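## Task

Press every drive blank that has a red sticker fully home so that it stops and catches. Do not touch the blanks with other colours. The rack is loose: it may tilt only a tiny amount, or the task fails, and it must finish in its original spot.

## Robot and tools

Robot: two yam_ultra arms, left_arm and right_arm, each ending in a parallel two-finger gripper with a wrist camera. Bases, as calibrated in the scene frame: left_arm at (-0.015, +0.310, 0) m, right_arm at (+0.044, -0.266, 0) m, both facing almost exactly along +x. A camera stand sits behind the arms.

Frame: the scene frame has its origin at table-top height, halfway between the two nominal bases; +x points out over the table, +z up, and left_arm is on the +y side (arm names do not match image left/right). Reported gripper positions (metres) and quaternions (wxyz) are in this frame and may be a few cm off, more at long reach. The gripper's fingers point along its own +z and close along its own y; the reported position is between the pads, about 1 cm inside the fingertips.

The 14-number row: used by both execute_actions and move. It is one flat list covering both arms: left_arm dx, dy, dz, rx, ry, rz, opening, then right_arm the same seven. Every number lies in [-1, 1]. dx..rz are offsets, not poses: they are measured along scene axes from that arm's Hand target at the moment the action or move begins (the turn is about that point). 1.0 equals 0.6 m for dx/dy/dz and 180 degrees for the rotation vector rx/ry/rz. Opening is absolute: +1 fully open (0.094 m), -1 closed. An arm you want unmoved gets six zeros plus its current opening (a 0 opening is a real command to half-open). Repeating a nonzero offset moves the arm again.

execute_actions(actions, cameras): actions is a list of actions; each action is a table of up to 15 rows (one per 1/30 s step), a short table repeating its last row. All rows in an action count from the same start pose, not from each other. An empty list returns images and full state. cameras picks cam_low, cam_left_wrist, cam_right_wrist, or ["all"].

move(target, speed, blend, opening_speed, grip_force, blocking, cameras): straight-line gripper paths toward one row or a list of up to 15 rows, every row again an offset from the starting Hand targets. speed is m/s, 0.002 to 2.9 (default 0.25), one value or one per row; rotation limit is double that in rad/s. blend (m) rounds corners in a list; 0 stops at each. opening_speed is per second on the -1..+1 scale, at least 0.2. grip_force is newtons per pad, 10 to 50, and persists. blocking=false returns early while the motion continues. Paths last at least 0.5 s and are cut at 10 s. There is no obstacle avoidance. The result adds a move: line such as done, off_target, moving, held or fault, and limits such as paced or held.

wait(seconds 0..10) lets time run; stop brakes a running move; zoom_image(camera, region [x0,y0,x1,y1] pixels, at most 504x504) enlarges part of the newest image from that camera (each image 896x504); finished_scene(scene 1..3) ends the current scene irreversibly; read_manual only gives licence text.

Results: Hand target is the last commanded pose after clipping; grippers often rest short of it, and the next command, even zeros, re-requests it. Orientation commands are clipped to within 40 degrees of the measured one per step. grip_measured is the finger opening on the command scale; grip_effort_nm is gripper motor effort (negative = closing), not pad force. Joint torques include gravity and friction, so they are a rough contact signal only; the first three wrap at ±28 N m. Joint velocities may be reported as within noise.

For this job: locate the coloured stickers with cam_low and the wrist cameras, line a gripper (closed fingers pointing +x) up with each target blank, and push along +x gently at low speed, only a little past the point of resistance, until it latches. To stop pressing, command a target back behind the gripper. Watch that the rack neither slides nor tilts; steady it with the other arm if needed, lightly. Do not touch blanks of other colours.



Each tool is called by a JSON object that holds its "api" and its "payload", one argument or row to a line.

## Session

{"api": "execute_actions", "payload": {
  "actions": []
}}

Scene clock: 0.00 s.
left_arm: end_effector_position=(+0.2148, +0.3876, +0.0992) grip_measured=+1.000 grip_effort_nm=n/a end_effector_quat_wxyz=(+0.425, -0.238, +0.872, +0.040) | right_arm: end_effector_position=(+0.3073, -0.2564, +0.1244) grip_measured=+1.000 grip_effort_nm=n/a end_effector_quat_wxyz=(+0.536, -0.127, +0.834, -0.028)
Joint positions: left_arm=[0.294 0.568 0.32 -0.444 -0.068 -0.23 0.094] | right_arm=[-0.07 0.478 0.202 -0.166 -0.159 -0.278 0.094]
Joint velocities: within noise
Joint torques (N m): no reading
Heat: left arm: 22 °C; right arm: 23 °C.
Hand target: left_arm +0.2169, +0.3892, +0.1061; +0.434, -0.237, +0.868, +0.043 | right_arm +0.3069, -0.2552, +0.1264; +0.538, -0.126, +0.833, -0.025
Tool commands: left_gripper/opening=+1.0 right_gripper/opening=+1.0
camera_calibration:
cam_left_wrist: T_world_to_cam=[[0.436398, -0.89014, 0.131177, 0.237546], [-0.794399, -0.449638, -0.408358, 0.41944], [0.422478, 0.0739993, -0.903347, 0.0600707], [0, 0, 0, 1]] pos_world=[0.20416, 0.3956, 0.194386]
cam_right_wrist: T_world_to_cam=[[0.186611, -0.969601, 0.158272, -0.326526], [-0.744661, -0.244683, -0.620975, 0.281312], [0.640825, -0.00197793, -0.767685, -0.011278], [0, 0, 0, 1]] pos_world=[0.277643, -0.24779, 0.21771]

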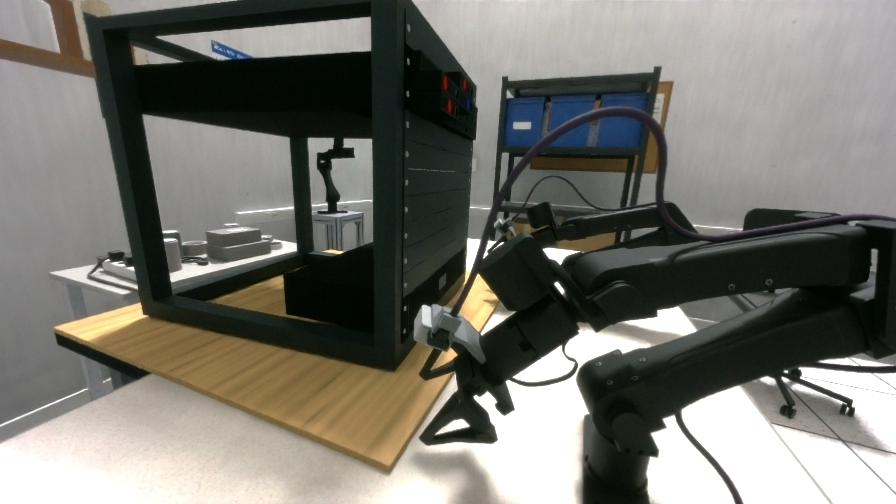

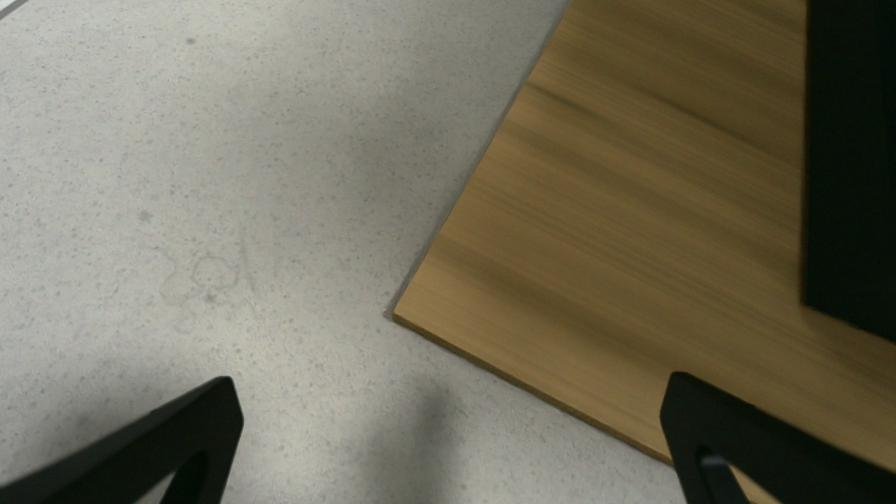

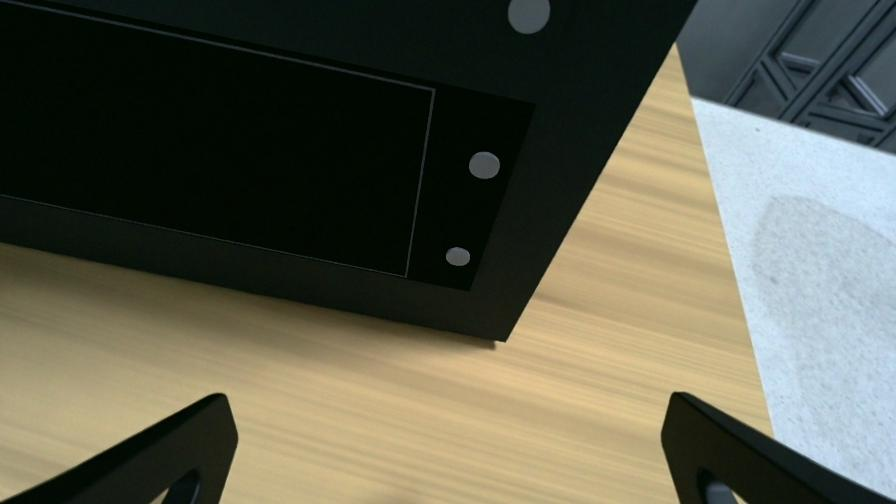

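{"api": "move", "payload": {
  "target": [
    [0.0385,-0.232,0.49,0.0897,-0.2007,-0.1295,-1,0,0,0,0,0,0,-1],
    [-0.078,-0.399,0.74,0.0897,-0.2007,-0.1295,-1,0,0,0,0,0,0,-1]
  ],
  "blend": [0.05,0],
  "cameras": ["all"]
}}

Scene clock: 6.30 s.
left_arm: end_effector_position=(+0.1709, +0.1433, +0.5447) grip_measured=-0.997 grip_effort_nm=-0.16 end_effector_quat_wxyz=(+0.709, +0.006, +0.705, +0.003) | right_arm: end_effector_position=(+0.3073, -0.2564, +0.1244) grip_measured=-0.997 grip_effort_nm=-0.18 end_effector_quat_wxyz=(+0.536, -0.127, +0.834, -0.028)
Joint positions: left_arm=[-1.52 1.151 1.662 -0.344 -1.538 0.181 0] | right_arm=[-0.07 0.478 0.202 -0.166 -0.159 -0.278 0]
Joint torques (N m): left_arm=[-0.29 -1.76 6.16 1.01 -0.06 0.05] | right_arm=[0.02 0.2 7.01 2.1 -0.08 -0.02]
Heat: left arm: 22 °C; right arm: 25 °C.
Hand target: left_arm +0.1701, +0.1498, +0.5501; +0.707, +0.000, +0.707, +0.000 | right_arm +0.3069, -0.2552, +0.1264; +0.538, -0.126, +0.833, -0.025
Off the commanded pose: left_arm 0.009 m, 1 deg | right_arm 0.002 m, 0 deg.
move: done; blend cut to 0 m at target 1
camera_calibration:
cam_left_wrist: T_world_to_cam=[[-0.0139719, -0.999599, -0.0246148, 0.158354], [-0.431283, 0.0282342, -0.901775, 0.594775], [0.902108, -0.00198358, -0.431505, 0.171071], [0, 0, 0, 1]] pos_world=[0.104405, 0.141836, 0.614069]
cam_right_wrist: T_world_to_cam=[[0.186611, -0.969601, 0.158272, -0.326526], [-0.744661, -0.244683, -0.620975, 0.281312], [0.640825, -0.00197793, -0.767685, -0.011278], [0, 0, 0, 1]] pos_world=[0.277643, -0.24779, 0.21771]

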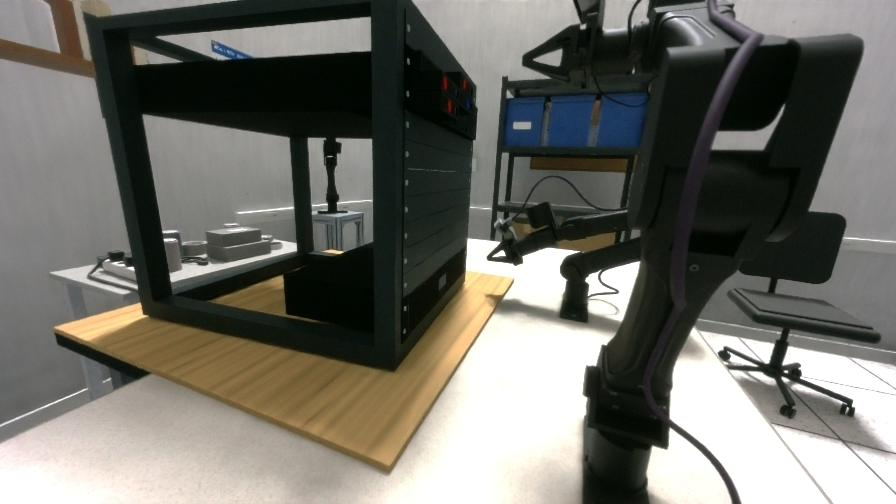

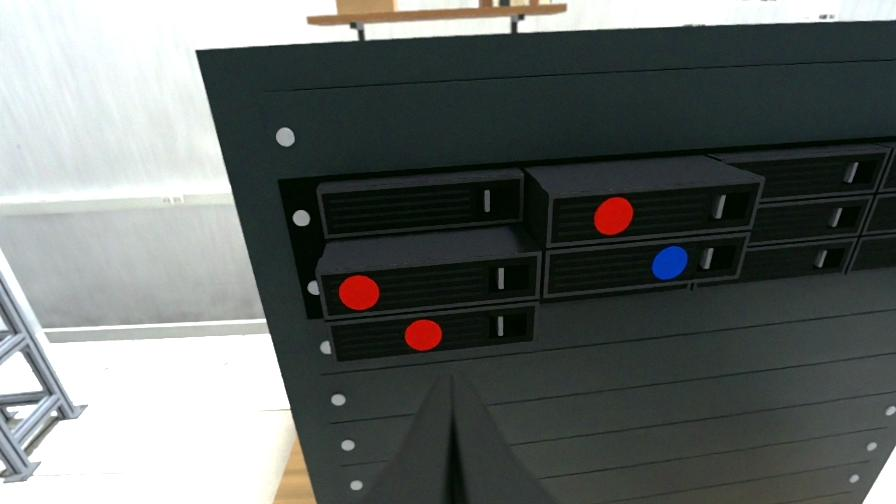

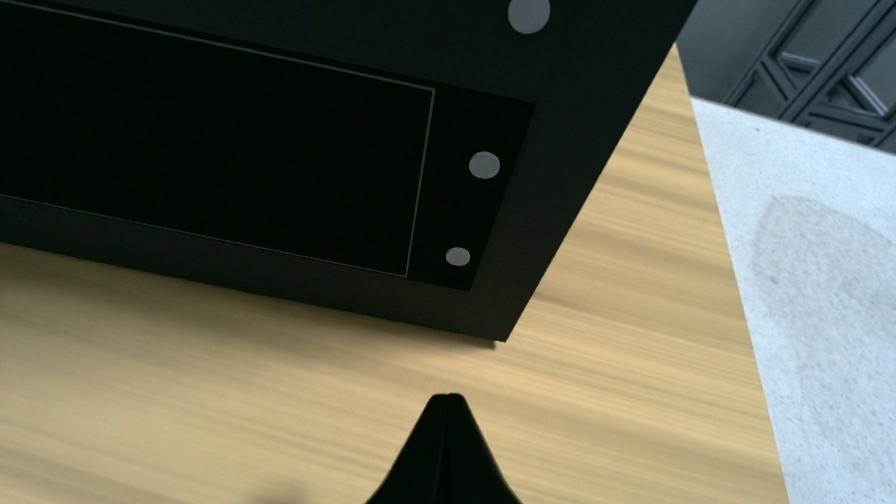

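{"api": "zoom_image", "payload": {
  "camera": "cam_low",
  "region": [390, 20, 520, 150]
}}

{"api": "zoom_image", "payload": {
  "camera": "cam_left_wrist",
  "region": [560, 100, 896, 330]
}}

Scaled by 3.877 from the camera's 896x504 image, which has a finer 1280x720 frame.

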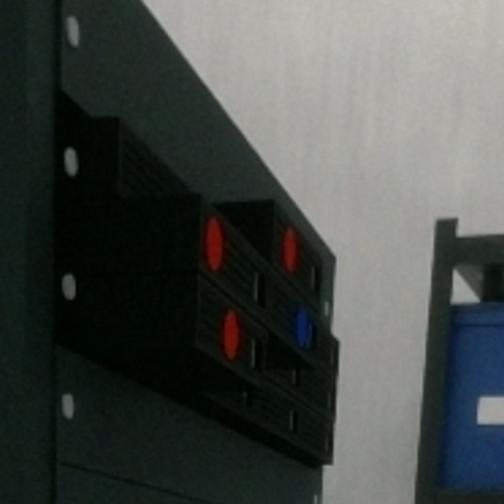

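Scaled by 1.500 from the camera's 896x504 image, which has a finer 1280x720 frame.

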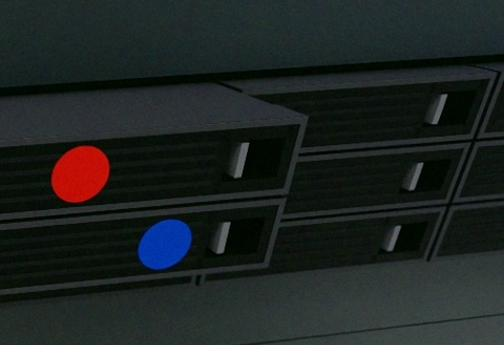

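{"api": "move", "payload": {
  "target": [
    [0.125,-0.007,-0.064,0.4995,0.024,0.024,-1,0,0,0,0,0,0,-1]
  ],
  "cameras": ["cam_left_wrist"]
}}

Scene clock: 13.17 s.
left_arm: end_effector_position=(+0.2449, +0.1434, +0.5061) grip_measured=-0.997 grip_effort_nm=-0.16 end_effector_quat_wxyz=(+0.457, +0.492, +0.517, +0.530) | right_arm: end_effector_position=(+0.3073, -0.2564, +0.1244) grip_measured=-0.997 grip_effort_nm=-0.19 end_effector_quat_wxyz=(+0.536, -0.127, +0.834, -0.028)
Joint positions: left_arm=[-1.141 1.211 1.6 -0.453 -1.262 1.559 0] | right_arm=[-0.07 0.478 0.202 -0.166 -0.159 -0.278 0]
Joint torques (N m): left_arm=[0.54 -3.79 4.31 1.93 0.05 0.03] | right_arm=[0.03 0.2 7.01 2.1 -0.08 -0.01]
Heat: left arm: 22 °C; right arm: 26 °C.
Hand target: left_arm +0.2451, +0.1457, +0.5118; +0.475, +0.476, +0.523, +0.523 | right_arm +0.3069, -0.2552, +0.1264; +0.538, -0.126, +0.833, -0.025
Off the commanded pose: left_arm 0.006 m, 3 deg | right_arm 0.002 m, 0 deg.
move: off_target (left_arm)
camera_calibration:
cam_left_wrist: T_world_to_cam=[[-0.0349977, 0.0566909, -0.997778, 0.504763], [-0.521709, 0.850518, 0.0666233, 0.00612845], [0.852406, 0.522881, -0.000190065, -0.193823], [0, 0, 0, 1]] pos_world=[0.186079, 0.0675187, 0.503196]
Images, in order (width x height): cam_left_wrist 896x504.

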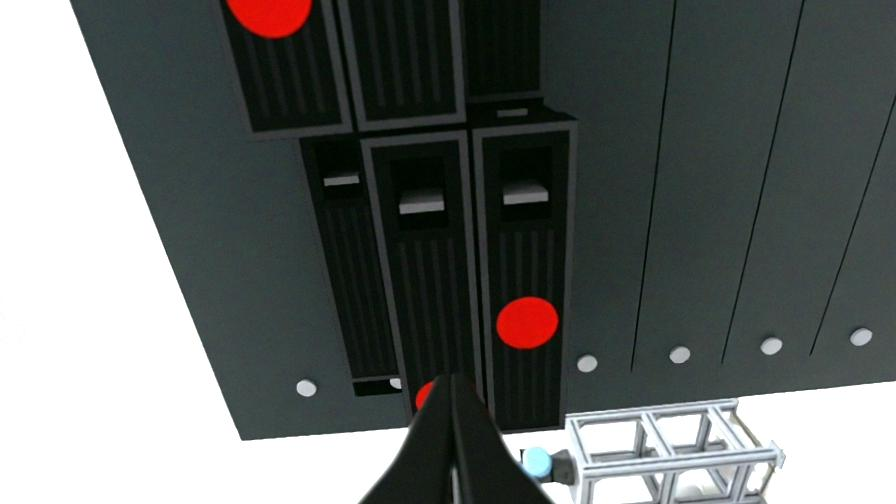

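{"api": "move", "payload": {
  "target": [
    [0.0415,0.004,0.013,0,0,0,-1,0,0,0,0,0,0,-1]
  ],
  "speed": 0.08,
  "cameras": ["cam_left_wrist"]
}}

Scene clock: 15.23 s.
left_arm: end_effector_position=(+0.2696, +0.1459, +0.5031) grip_measured=-0.997 grip_effort_nm=-0.16 end_effector_quat_wxyz=(+0.450, +0.500, +0.516, +0.531) | right_arm: end_effector_position=(+0.3073, -0.2564, +0.1244) grip_measured=-0.997 grip_effort_nm=-0.19 end_effector_quat_wxyz=(+0.536, -0.127, +0.834, -0.028)
Joint positions: left_arm=[-1.028 1.239 1.615 -0.451 -1.148 1.569 0] | right_arm=[-0.07 0.478 0.202 -0.166 -0.159 -0.278 0]
Joint torques (N m): left_arm=[0.59 -3.03 7.41 1.97 0.04 0.01] | right_arm=[0.02 0.21 7.01 2.1 -0.08 -0.02]
Heat: left arm: 23 °C; right arm: 26 °C.
Hand target: left_arm +0.2700, +0.1480, +0.5196; +0.475, +0.476, +0.523, +0.523 | right_arm +0.3069, -0.2552, +0.1264; +0.538, -0.126, +0.833, -0.025
Off the commanded pose: left_arm 0.017 m, 4 deg | right_arm 0.002 m, 0 deg.
move: off_target (left_arm)
camera_calibration:
cam_left_wrist: T_world_to_cam=[[-0.0481111, 0.0739768, -0.996099, 0.502626], [-0.520152, 0.849506, 0.088213, 0.00586217], [0.852717, 0.522367, -0.00239142, -0.214995], [0, 0, 0, 1]] pos_world=[0.210561, 0.0701437, 0.499634]
Images, in order (width x height): cam_left_wrist 896x504.

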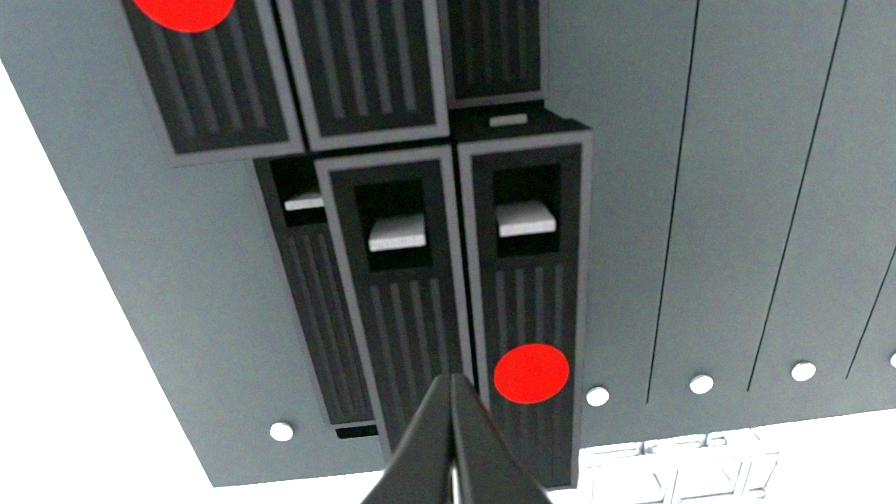

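{"api": "move", "payload": {
  "target": [
    [0.0,0.0,0.013,0,0,0,-1,0,0,0,0,0,0,-1]
  ],
  "speed": 0.08,
  "cameras": ["cam_left_wrist"]
}}

Scene clock: 16.77 s.
left_arm: end_effector_position=(+0.2696, +0.1457, +0.5163) grip_measured=-0.997 grip_effort_nm=-0.16 end_effector_quat_wxyz=(+0.461, +0.489, +0.519, +0.528) | right_arm: end_effector_position=(+0.3073, -0.2564, +0.1244) grip_measured=-0.997 grip_effort_nm=-0.19 end_effector_quat_wxyz=(+0.536, -0.127, +0.834, -0.028)
Joint positions: left_arm=[-1.028 1.258 1.668 -0.451 -1.147 1.571 0] | right_arm=[-0.07 0.478 0.202 -0.166 -0.159 -0.278 0]
Joint torques (N m): left_arm=[0.66 -2.88 7.28 1.66 0.07 0.02] | right_arm=[0.03 0.21 7.02 2.1 -0.07 -0.02]
Heat: left arm: 23 °C; right arm: 26 °C.
Hand target: left_arm +0.2700, +0.1480, +0.5274; +0.475, +0.476, +0.523, +0.523 | right_arm +0.3069, -0.2552, +0.1264; +0.538, -0.126, +0.833, -0.025
Off the commanded pose: left_arm 0.011 m, 2 deg | right_arm 0.002 m, 0 deg.
move: off_target (left_arm)
camera_calibration:
cam_left_wrist: T_world_to_cam=[[-0.0316179, 0.0464582, -0.99842, 0.516572], [-0.520026, 0.852304, 0.0561273, 0.0209418], [0.853565, 0.520979, -0.00278862, -0.214702], [0, 0, 0, 1]] pos_world=[0.210486, 0.0700077, 0.513982]
Images, in order (width x height): cam_left_wrist 896x504.

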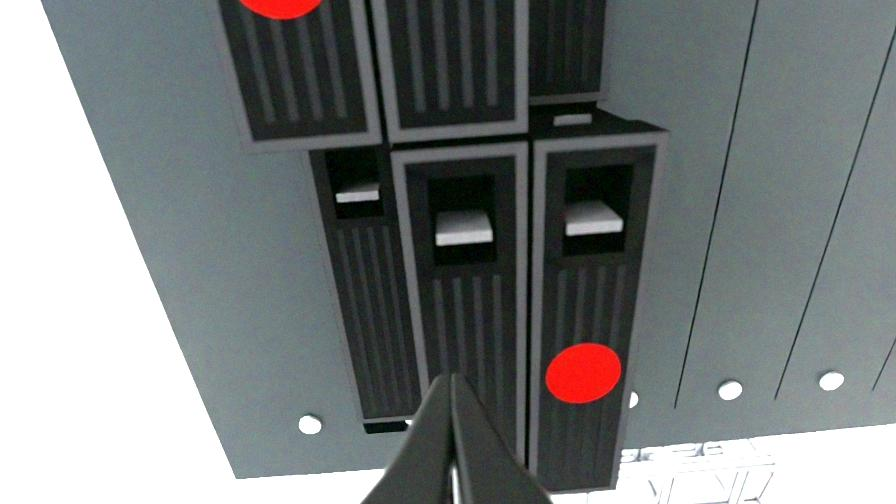

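{"api": "move", "payload": {
  "target": [
    [0.045,0.0044,-0.003,0,0,0,-1,0,0,0,0,0,0,-1]
  ],
  "speed": 0.06,
  "cameras": ["cam_left_wrist"]
}}

Scene clock: 18.50 s.
left_arm: end_effector_position=(+0.2965, +0.1491, +0.5094) grip_measured=-0.997 grip_effort_nm=-0.16 end_effector_quat_wxyz=(+0.451, +0.498, +0.519, +0.529) | right_arm: end_effector_position=(+0.3073, -0.2564, +0.1244) grip_measured=-0.997 grip_effort_nm=-0.18 end_effector_quat_wxyz=(+0.536, -0.127, +0.834, -0.028)
Joint positions: left_arm=[-0.915 1.293 1.678 -0.451 -1.036 1.572 0] | right_arm=[-0.07 0.478 0.202 -0.166 -0.159 -0.278 0]
Joint torques (N m): left_arm=[0.57 -3.4 7.51 1.98 0.1 0] | right_arm=[0.03 0.2 7.02 2.1 -0.08 -0.02]
Heat: left arm: 24 °C; right arm: 26 °C.
Hand target: left_arm +0.2971, +0.1506, +0.5254; +0.475, +0.476, +0.523, +0.523 | right_arm +0.3069, -0.2552, +0.1264; +0.538, -0.126, +0.833, -0.025
Off the commanded pose: left_arm 0.016 m, 4 deg | right_arm 0.002 m, 0 deg.
move: off_target (left_arm)
camera_calibration:
cam_left_wrist: T_world_to_cam=[[-0.0501182, 0.0651217, -0.996618, 0.512146], [-0.520611, 0.849875, 0.0817138, 0.0199469], [0.852322, 0.522946, -0.0086911, -0.23642], [0, 0, 0, 1]] pos_world=[0.237558, 0.0733304, 0.506729]
Images, in order (width x height): cam_left_wrist 896x504.

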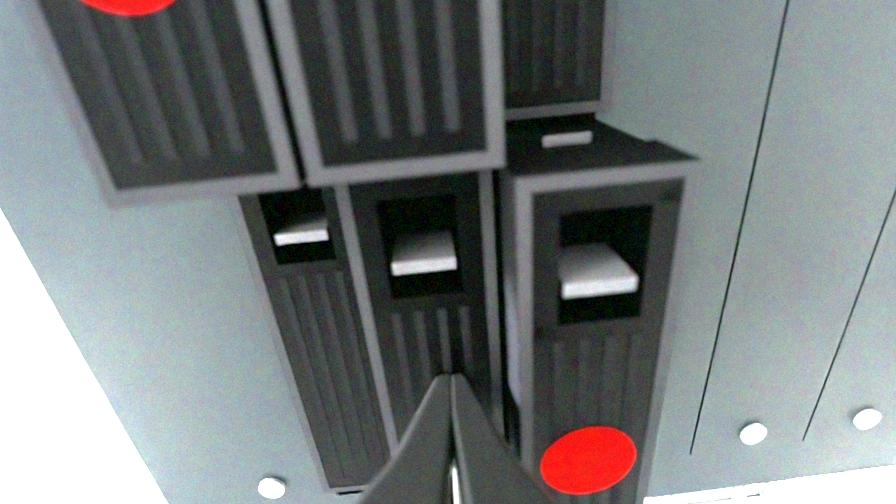

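{"api": "move", "payload": {
  "target": [
    [0.045,0.0044,0.012,0,0,0,-1,0,0,0,0,0,0,-1]
  ],
  "speed": 0.05,
  "cameras": ["cam_left_wrist","cam_low"]
}}

Scene clock: 20.17 s.
left_arm: end_effector_position=(+0.3195, +0.1539, +0.5183) grip_measured=-0.997 grip_effort_nm=-0.16 end_effector_quat_wxyz=(+0.453, +0.490, +0.524, +0.529) | right_arm: end_effector_position=(+0.3073, -0.2564, +0.1244) grip_measured=-0.997 grip_effort_nm=-0.18 end_effector_quat_wxyz=(+0.536, -0.127, +0.834, -0.028)
Joint positions: left_arm=[-0.829 1.35 1.751 -0.451 -0.961 1.574 0] | right_arm=[-0.07 0.478 0.202 -0.166 -0.159 -0.278 0]
Joint torques (N m): left_arm=[1.76 -3.14 8.2 1.89 0.25 -0.01] | right_arm=[0.03 0.21 7.01 2.1 -0.08 -0.02]
Heat: left arm: 24 °C; right arm: 26 °C.
Hand target: left_arm +0.3241, +0.1532, +0.5327; +0.475, +0.476, +0.523, +0.523 | right_arm +0.3069, -0.2552, +0.1264; +0.538, -0.126, +0.833, -0.025
Off the commanded pose: left_arm 0.015 m, 3 deg | right_arm 0.002 m, 0 deg.
move: off_target (left_arm)
camera_calibration:
cam_left_wrist: T_world_to_cam=[[-0.0445543, 0.0511492, -0.997697, 0.522708], [-0.530822, 0.844829, 0.0670171, 0.0388082], [0.846311, 0.532585, -0.0104896, -0.257077], [0, 0, 0, 1]] pos_world=[0.261456, 0.0773929, 0.516206]
Images, in order (width x height): cam_low 896x504, cam_left_wrist 896x504.

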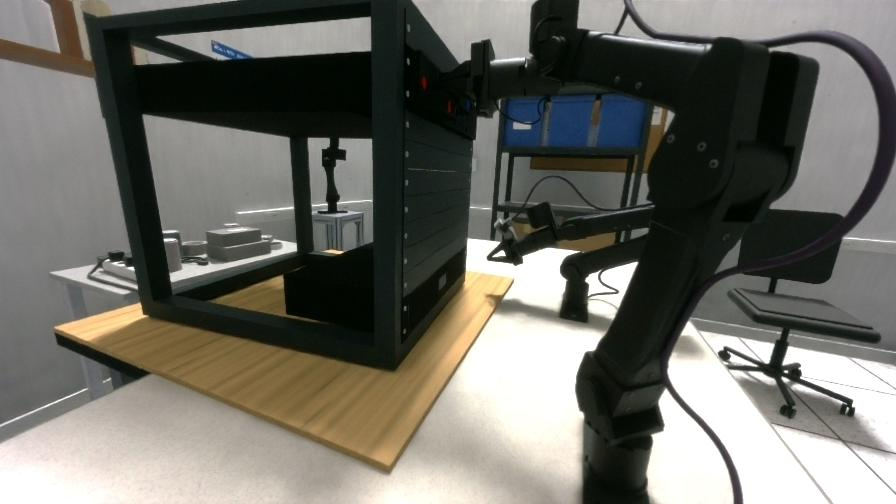

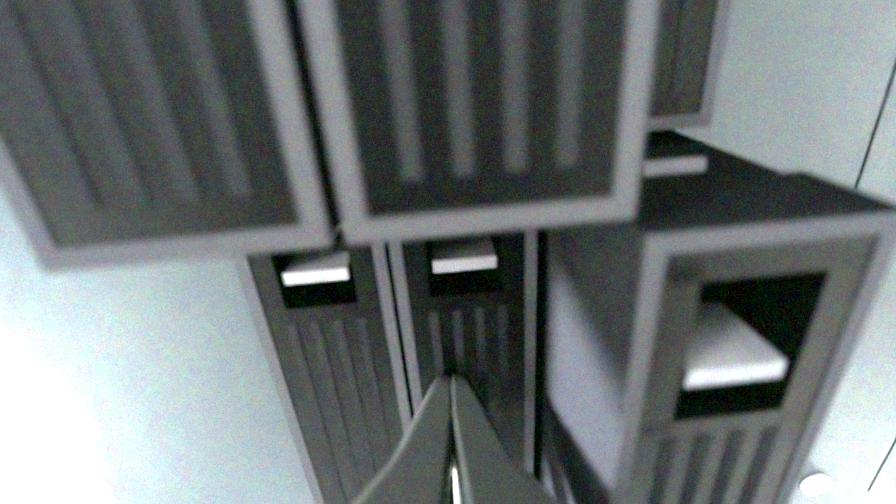

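{"api": "move", "payload": {
  "target": [
    [0.02,0.002,0.0,0,0,0,-1,0,0,0,0,0,0,-1]
  ],
  "speed": 0.04,
  "cameras": ["cam_left_wrist","cam_low"]
}}

Scene clock: 21.77 s.
left_arm: end_effector_position=(+0.3203, +0.1540, +0.5186) grip_measured=-0.997 grip_effort_nm=-0.16 end_effector_quat_wxyz=(+0.453, +0.500, +0.519, +0.525) | right_arm: end_effector_position=(+0.3073, -0.2564, +0.1244) grip_measured=-0.997 grip_effort_nm=-0.18 end_effector_quat_wxyz=(+0.536, -0.127, +0.834, -0.028)
Joint positions: left_arm=[-0.817 1.35 1.766 -0.479 -0.93 1.574 0] | right_arm=[-0.07 0.478 0.202 -0.166 -0.159 -0.278 0]
Joint torques (N m): left_arm=[4.49 -1.42 7.97 2.32 0.33 0] | right_arm=[0.03 0.2 7.02 2.1 -0.08 -0.02]
Heat: left arm: 25 °C; right arm: 26 °C.
Hand target: left_arm +0.3361, +0.1544, +0.5326; +0.475, +0.476, +0.523, +0.523 | right_arm +0.3069, -0.2552, +0.1264; +0.538, -0.126, +0.833, -0.025
Off the commanded pose: left_arm 0.021 m, 4 deg | right_arm 0.002 m, 0 deg.
move: off_target (left_arm)
camera_calibration:
cam_left_wrist: T_world_to_cam=[[-0.0534928, 0.0607201, -0.99672, 0.524011], [-0.513856, 0.854174, 0.0796142, 0.0257007], [0.856207, 0.51643, -0.0144908, -0.256389], [0, 0, 0, 1]] pos_world=[0.26076, 0.0786362, 0.516531]
Images, in order (width x height): cam_low 896x504, cam_left_wrist 896x504.

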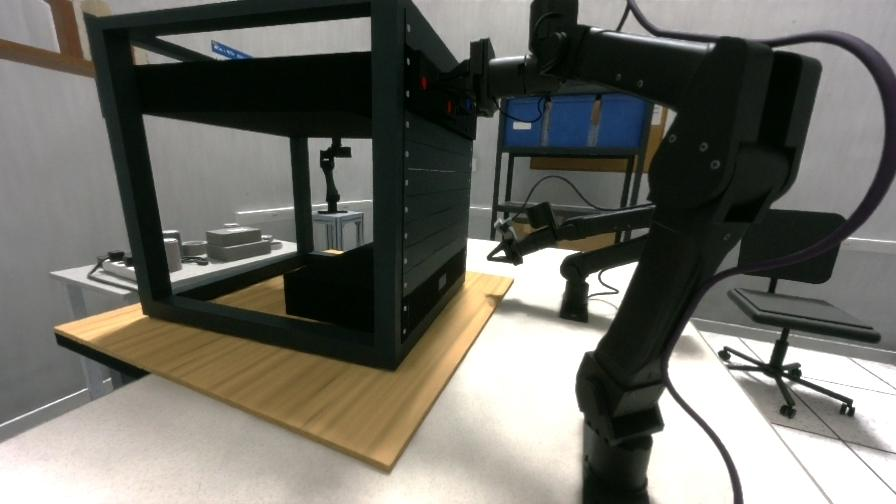

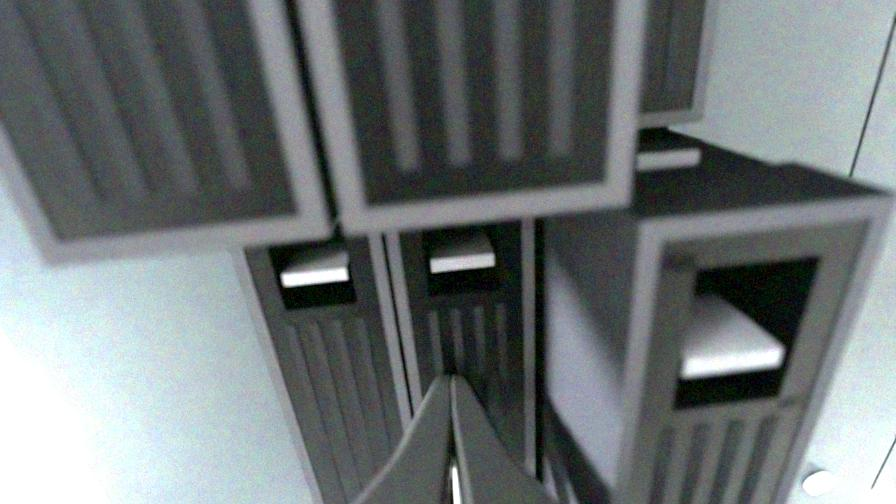

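{"api": "move", "payload": {
  "target": [
    [-0.11,-0.0106,0,0,0,0,-1,0,0,0,0,0,0,-1],
    [-0.11,-0.0106,-0.065,0,0,0,-1,0,0,0,0,0,0,-1]
  ],
  "speed": 0.12,
  "cameras": ["cam_left_wrist"]
}}

Scene clock: 25.03 s.
left_arm: end_effector_position=(+0.2739, +0.1424, +0.4844) grip_measured=-0.997 grip_effort_nm=-0.16 end_effector_quat_wxyz=(+0.456, +0.501, +0.515, +0.526) | right_arm: end_effector_position=(+0.3073, -0.2564, +0.1244) grip_measured=-0.997 grip_effort_nm=-0.19 end_effector_quat_wxyz=(+0.536, -0.127, +0.834, -0.028)
Joint positions: left_arm=[-1.014 1.208 1.507 -0.37 -1.12 1.565 0] | right_arm=[-0.07 0.478 0.202 -0.166 -0.159 -0.278 0]
Joint torques (N m): left_arm=[-0.61 -4.81 4.67 2.04 -0.25 -0.01] | right_arm=[0.03 0.18 7.01 2.1 -0.08 -0.02]
Heat: left arm: 25 °C; right arm: 27 °C.
Hand target: left_arm +0.2700, +0.1481, +0.4938; +0.475, +0.476, +0.523, +0.523 | right_arm +0.3069, -0.2552, +0.1264; +0.538, -0.126, +0.833, -0.025
Off the commanded pose: left_arm 0.011 m, 4 deg | right_arm 0.002 m, 0 deg.
move: off_target (left_arm)
camera_calibration:
cam_left_wrist: T_world_to_cam=[[-0.0463971, 0.0653967, -0.99678, 0.485486], [-0.508857, 0.857133, 0.0799205, 0.0125321], [0.8596, 0.510927, -0.00649089, -0.215185], [0, 0, 0, 1]] pos_world=[0.213875, 0.0674528, 0.481524]
Images, in order (width x height): cam_left_wrist 896x504.

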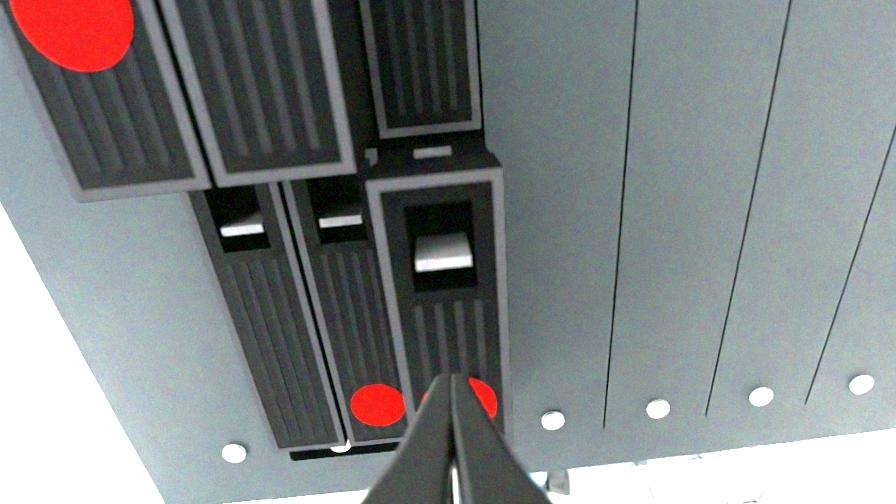

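{"api": "move", "payload": {
  "target": [
    [0.07,0.0067,0.019,0,0,0,-1,0,0,0,0,0,0,-1]
  ],
  "speed": 0.06,
  "cameras": ["cam_left_wrist"]
}}

Scene clock: 27.03 s.
left_arm: end_effector_position=(+0.3109, +0.1512, +0.4868) grip_measured=-0.997 grip_effort_nm=-0.16 end_effector_quat_wxyz=(+0.449, +0.501, +0.519, +0.528) | right_arm: end_effector_position=(+0.3073, -0.2564, +0.1244) grip_measured=-0.997 grip_effort_nm=-0.19 end_effector_quat_wxyz=(+0.536, -0.127, +0.834, -0.028)
Joint positions: left_arm=[-0.859 1.272 1.566 -0.367 -0.979 1.572 0] | right_arm=[-0.07 0.478 0.202 -0.166 -0.159 -0.278 0]
Joint torques (N m): left_arm=[0.54 -3.52 7.87 2.1 0.06 -0.01] | right_arm=[0.03 0.2 7.02 2.1 -0.09 -0.02]
Heat: left arm: 26 °C; right arm: 27 °C.
Hand target: left_arm +0.3121, +0.1522, +0.5051; +0.475, +0.476, +0.523, +0.523 | right_arm +0.3069, -0.2552, +0.1264; +0.538, -0.126, +0.833, -0.025
Off the commanded pose: left_arm 0.018 m, 4 deg | right_arm 0.002 m, 0 deg.
move: off_target (left_arm)
camera_calibration:
cam_left_wrist: T_world_to_cam=[[-0.0573708, 0.0680702, -0.99603, 0.491735], [-0.519569, 0.849884, 0.0880093, 0.0241148], [0.8525, 0.522556, -0.0133913, -0.247634], [0, 0, 0, 1]] pos_world=[0.251848, 0.0754352, 0.484344]
Images, in order (width x height): cam_left_wrist 896x504.

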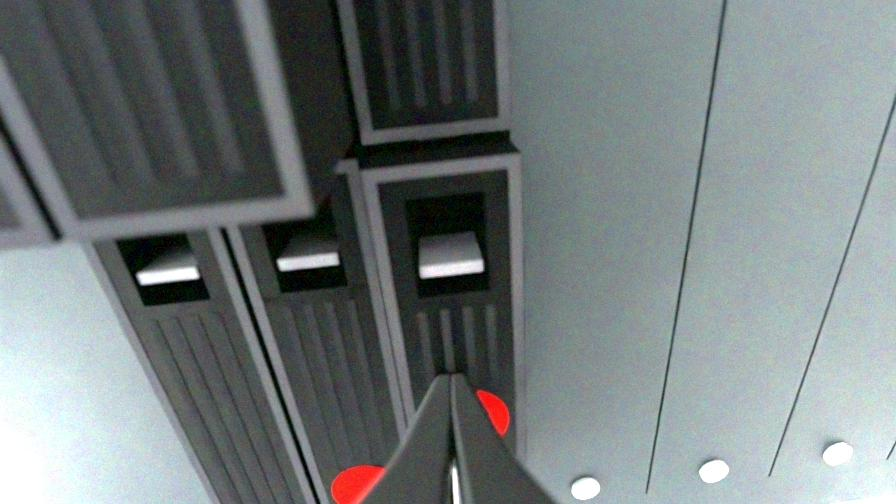

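{"api": "move", "payload": {
  "target": [
    [0.042,0.004,0.003,0,0,0,-1,0,0,0,0,0,0,-1]
  ],
  "speed": 0.05,
  "cameras": ["cam_left_wrist","cam_low"]
}}

Scene clock: 28.43 s.
left_arm: end_effector_position=(+0.3204, +0.1534, +0.4888) grip_measured=-0.997 grip_effort_nm=-0.16 end_effector_quat_wxyz=(+0.449, +0.504, +0.519, +0.525) | right_arm: end_effector_position=(+0.3073, -0.2564, +0.1244) grip_measured=-0.997 grip_effort_nm=-0.18 end_effector_quat_wxyz=(+0.536, -0.127, +0.834, -0.028)
Joint positions: left_arm=[-0.818 1.29 1.592 -0.378 -0.932 1.572 0] | right_arm=[-0.07 0.478 0.202 -0.166 -0.159 -0.278 0]
Joint torques (N m): left_arm=[4.88 -1.17 8.83 2.38 0.37 0.03] | right_arm=[0.03 0.2 7.02 2.1 -0.08 -0.02]
Heat: left arm: 26 °C; right arm: 27 °C.
Hand target: left_arm +0.3373, +0.1546, +0.5069; +0.475, +0.476, +0.523, +0.523 | right_arm +0.3069, -0.2552, +0.1264; +0.538, -0.126, +0.833, -0.025
Off the commanded pose: left_arm 0.025 m, 4 deg | right_arm 0.002 m, 0 deg.
move: off_target (left_arm)
camera_calibration:
cam_left_wrist: T_world_to_cam=[[-0.0616191, 0.0685329, -0.995744, 0.495212], [-0.513469, 0.853322, 0.0905054, 0.0233546], [0.855893, 0.51686, -0.0173914, -0.255221], [0, 0, 0, 1]] pos_world=[0.260948, 0.0780463, 0.486552]
Images, in order (width x height): cam_low 896x504, cam_left_wrist 896x504.

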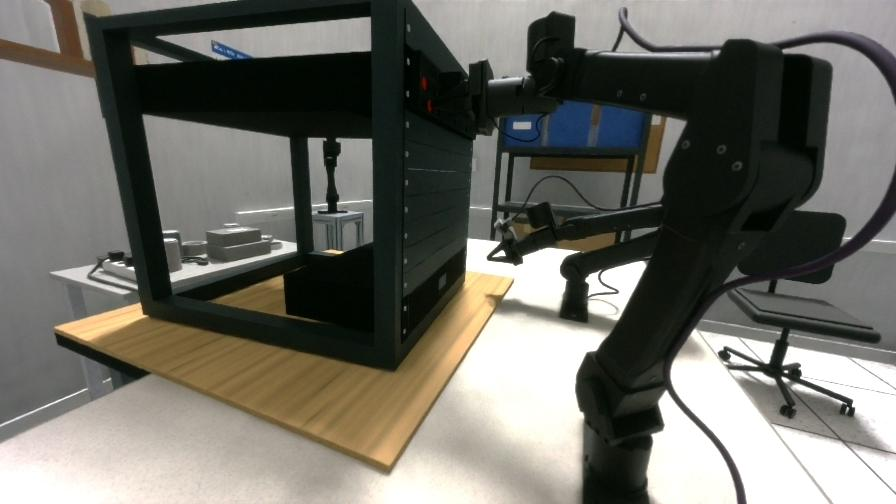

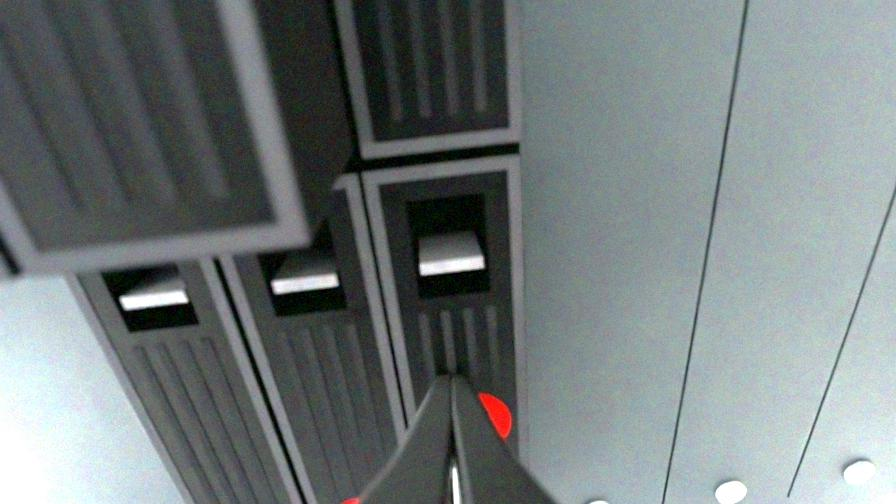

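{"api": "move", "payload": {
  "target": [
    [-0.15,-0.015,0,0,0,0,-1,0,0,0,0,0,0,-1],
    [-0.154,-0.191,0.066,0,0,0,-1,0,0,0,0,0,0,-1]
  ],
  "speed": 0.13,
  "cameras": ["cam_left_wrist","cam_low"]
}}

Scene clock: 32.27 s.
left_arm: end_effector_position=(+0.2463, +0.0383, +0.5441) grip_measured=-0.997 grip_effort_nm=-0.16 end_effector_quat_wxyz=(+0.478, +0.475, +0.520, +0.525) | right_arm: end_effector_position=(+0.3073, -0.2564, +0.1244) grip_measured=-0.997 grip_effort_nm=-0.18 end_effector_quat_wxyz=(+0.536, -0.127, +0.834, -0.028)
Joint positions: left_arm=[-1.275 1.617 2.051 -0.392 -1.389 1.614 0] | right_arm=[-0.07 0.478 0.202 -0.166 -0.159 -0.278 0]
Joint torques (N m): left_arm=[-0.42 -6.09 6.99 0.93 -0.15 -0.14] | right_arm=[0.02 0.17 7.01 2.1 -0.07 -0.02]
Heat: left arm: 26 °C; right arm: 27 °C.
Hand target: left_arm +0.2449, +0.0400, +0.5465; +0.475, +0.476, +0.523, +0.523 | right_arm +0.3069, -0.2552, +0.1264; +0.538, -0.126, +0.833, -0.025
Off the commanded pose: left_arm 0.003 m, 1 deg | right_arm 0.002 m, 0 deg.
move: done
camera_calibration:
cam_left_wrist: T_world_to_cam=[[-0.00326457, 0.012209, -0.99992, 0.543728], [-0.517185, 0.855788, 0.0121377, 0.122008], [0.855868, 0.517183, 0.00352053, -0.142727], [0, 0, 0, 1]] pos_world=[0.187031, -0.0372352, 0.542706]
Images, in order (width x height): cam_low 896x504, cam_left_wrist 896x504.

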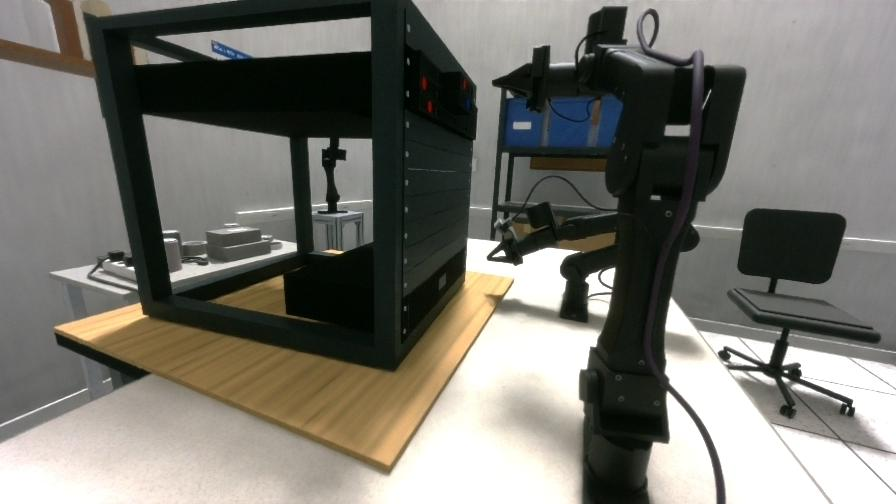

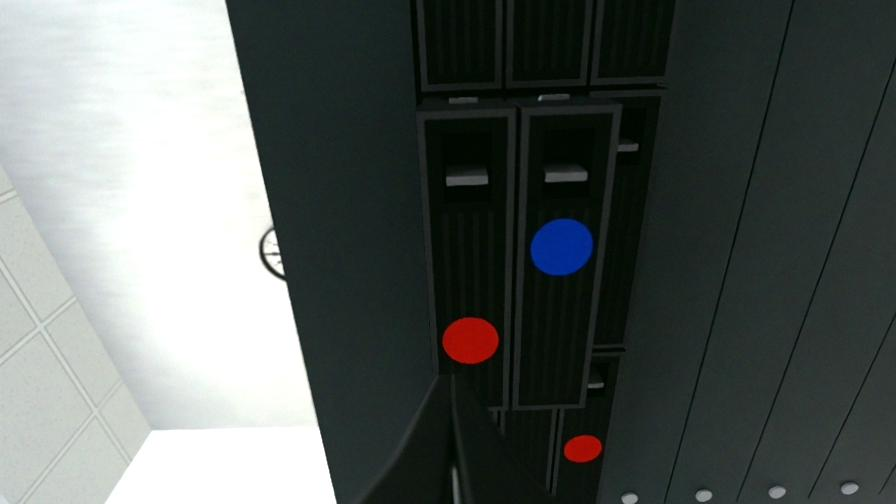

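{"api": "move", "payload": {
  "target": [
    [0.05,-0.003,-0.014,0,0,0,-1,0,0,0,0,0,0,-1]
  ],
  "speed": 0.09,
  "cameras": ["cam_left_wrist"]
}}

Scene clock: 34.30 s.
left_arm: end_effector_position=(+0.2738, +0.0388, +0.5371) grip_measured=-0.997 grip_effort_nm=-0.16 end_effector_quat_wxyz=(+0.473, +0.475, +0.521, +0.528) | right_arm: end_effector_position=(+0.3073, -0.2564, +0.1244) grip_measured=-0.997 grip_effort_nm=-0.19 end_effector_quat_wxyz=(+0.536, -0.127, +0.834, -0.028)
Joint positions: left_arm=[-1.19 1.64 2.051 -0.392 -1.312 1.598 0] | right_arm=[-0.07 0.478 0.202 -0.166 -0.159 -0.278 0]
Joint torques (N m): left_arm=[0.23 -6.39 6.69 1.06 0.11 -0.22] | right_arm=[0.02 0.2 7.01 2.1 -0.08 -0.02]
Heat: left arm: 25 °C; right arm: 27 °C.
Hand target: left_arm +0.2748, +0.0382, +0.5382; +0.475, +0.476, +0.523, +0.523 | right_arm +0.3069, -0.2552, +0.1264; +0.538, -0.126, +0.833, -0.025
Off the commanded pose: left_arm 0.002 m, 1 deg | right_arm 0.002 m, 0 deg.
move: done
camera_calibration:
cam_left_wrist: T_world_to_cam=[[-0.00674369, 0.0193782, -0.999789, 0.537377], [-0.524263, 0.85132, 0.0200367, 0.133701], [0.851529, 0.524288, 0.00441824, -0.165936], [0, 0, 0, 1]] pos_world=[0.215018, -0.0372376, 0.535318]
Images, in order (width x height): cam_left_wrist 896x504.

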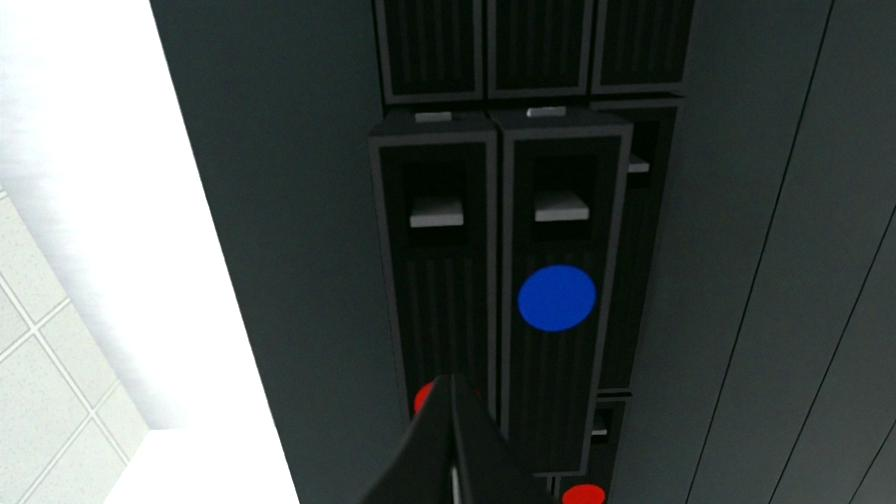

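{"api": "move", "payload": {
  "target": [
    [0.07,0.0065,0.004,0,0,0,-1,0,0,0,0,0,0,-1]
  ],
  "speed": 0.06,
  "cameras": ["cam_left_wrist"]
}}

Scene clock: 36.23 s.
left_arm: end_effector_position=(+0.3151, +0.0426, +0.5404) grip_measured=-0.997 grip_effort_nm=-0.16 end_effector_quat_wxyz=(+0.476, +0.473, +0.521, +0.528) | right_arm: end_effector_position=(+0.3073, -0.2564, +0.1244) grip_measured=-0.997 grip_effort_nm=-0.18 end_effector_quat_wxyz=(+0.536, -0.127, +0.834, -0.028)
Joint positions: left_arm=[-1.065 1.702 2.131 -0.404 -1.186 1.598 0] | right_arm=[-0.07 0.478 0.202 -0.166 -0.159 -0.278 0]
Joint torques (N m): left_arm=[0.4 -6.78 7.13 1.07 0.11 -0.23] | right_arm=[0.01 0.21 7.02 2.1 -0.08 -0.02]
Heat: left arm: 25 °C; right arm: 28 °C.
Hand target: left_arm +0.3168, +0.0421, +0.5406; +0.475, +0.476, +0.523, +0.523 | right_arm +0.3069, -0.2552, +0.1264; +0.538, -0.126, +0.833, -0.025
Off the commanded pose: left_arm 0.002 m, 1 deg | right_arm 0.002 m, 0 deg.
move: done
camera_calibration:
cam_left_wrist: T_world_to_cam=[[-0.0017207, 0.0150663, -0.999885, 0.539488], [-0.523426, 0.85196, 0.0137381, 0.155175], [0.852069, 0.52339, 0.00642015, -0.204415], [0, 0, 0, 1]] pos_world=[0.256327, -0.0333423, 0.538606]
Images, in order (width x height): cam_left_wrist 896x504.

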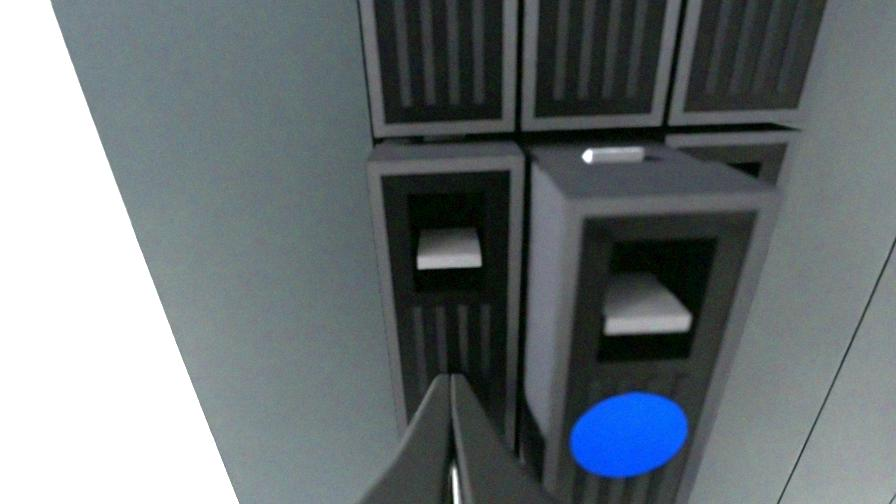

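Col 3 seems clean. Push home.

{"api": "move", "payload": {
  "target": [
    [0.045,0.004,0,0,0,0,-1,0,0,0,0,0,0,-1]
  ],
  "speed": 0.05,
  "cameras": ["cam_left_wrist","cam_low"]
}}

Scene clock: 38.00 s.
left_arm: end_effector_position=(+0.3309, +0.0447, +0.5414) grip_measured=-0.997 grip_effort_nm=-0.16 end_effector_quat_wxyz=(+0.471, +0.477, +0.520, +0.529) | right_arm: end_effector_position=(+0.3073, -0.2564, +0.1244) grip_measured=-0.997 grip_effort_nm=-0.18 end_effector_quat_wxyz=(+0.536, -0.127, +0.834, -0.028)
Joint positions: left_arm=[-1.02 1.739 2.19 -0.441 -1.143 1.595 0] | right_arm=[-0.07 0.478 0.202 -0.166 -0.159 -0.278 0]
Joint torques (N m): left_arm=[3.38 -6.16 7.09 1.34 0.39 -0.22] | right_arm=[0.03 0.18 7.01 2.1 -0.08 -0.01]
Heat: left arm: 25 °C; right arm: 28 °C.
Hand target: left_arm +0.3439, +0.0445, +0.5405; +0.475, +0.476, +0.523, +0.523 | right_arm +0.3069, -0.2552, +0.1264; +0.538, -0.126, +0.833, -0.025
Off the commanded pose: left_arm 0.013 m, 1 deg | right_arm 0.002 m, 0 deg.
move: off_target (left_arm)
camera_calibration:
cam_left_wrist: T_world_to_cam=[[-0.00791782, 0.0252384, -0.99965, 0.541882], [-0.525081, 0.850666, 0.0256359, 0.155766], [0.851016, 0.5251, 0.00651679, -0.218722], [0, 0, 0, 1]] pos_world=[0.272216, -0.0313305, 0.539125]
Images, in order (width x height): cam_low 896x504, cam_left_wrist 896x504.

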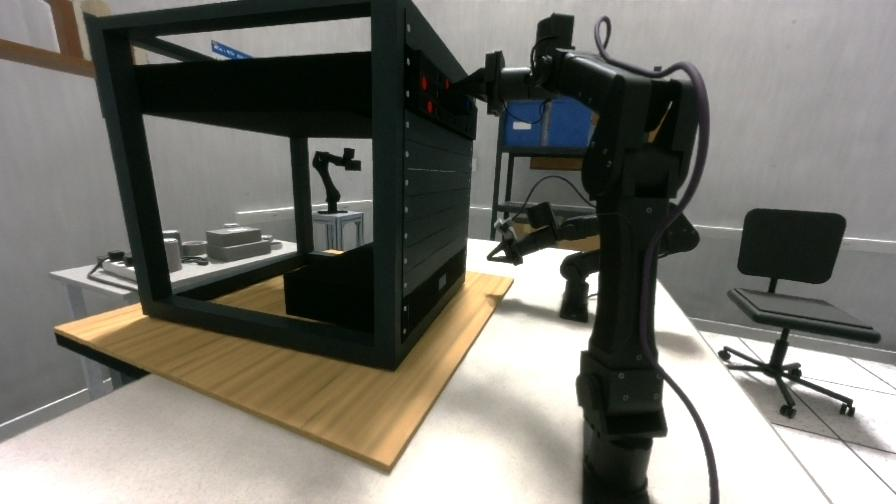

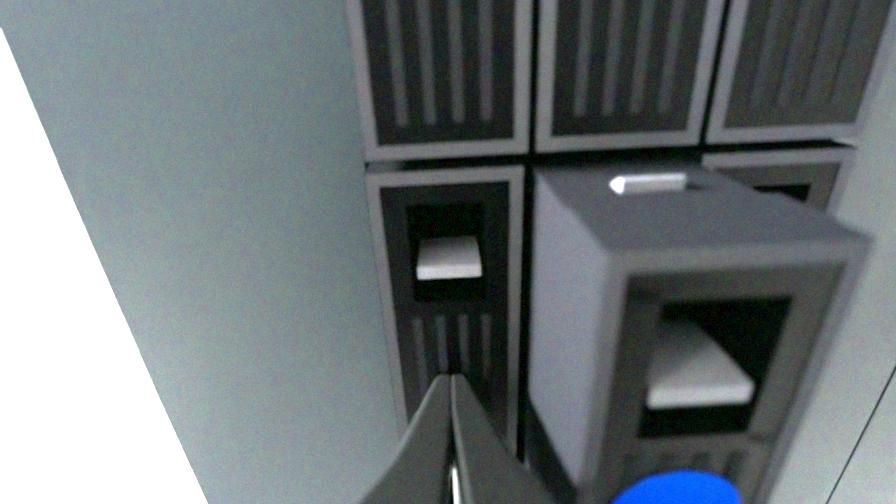

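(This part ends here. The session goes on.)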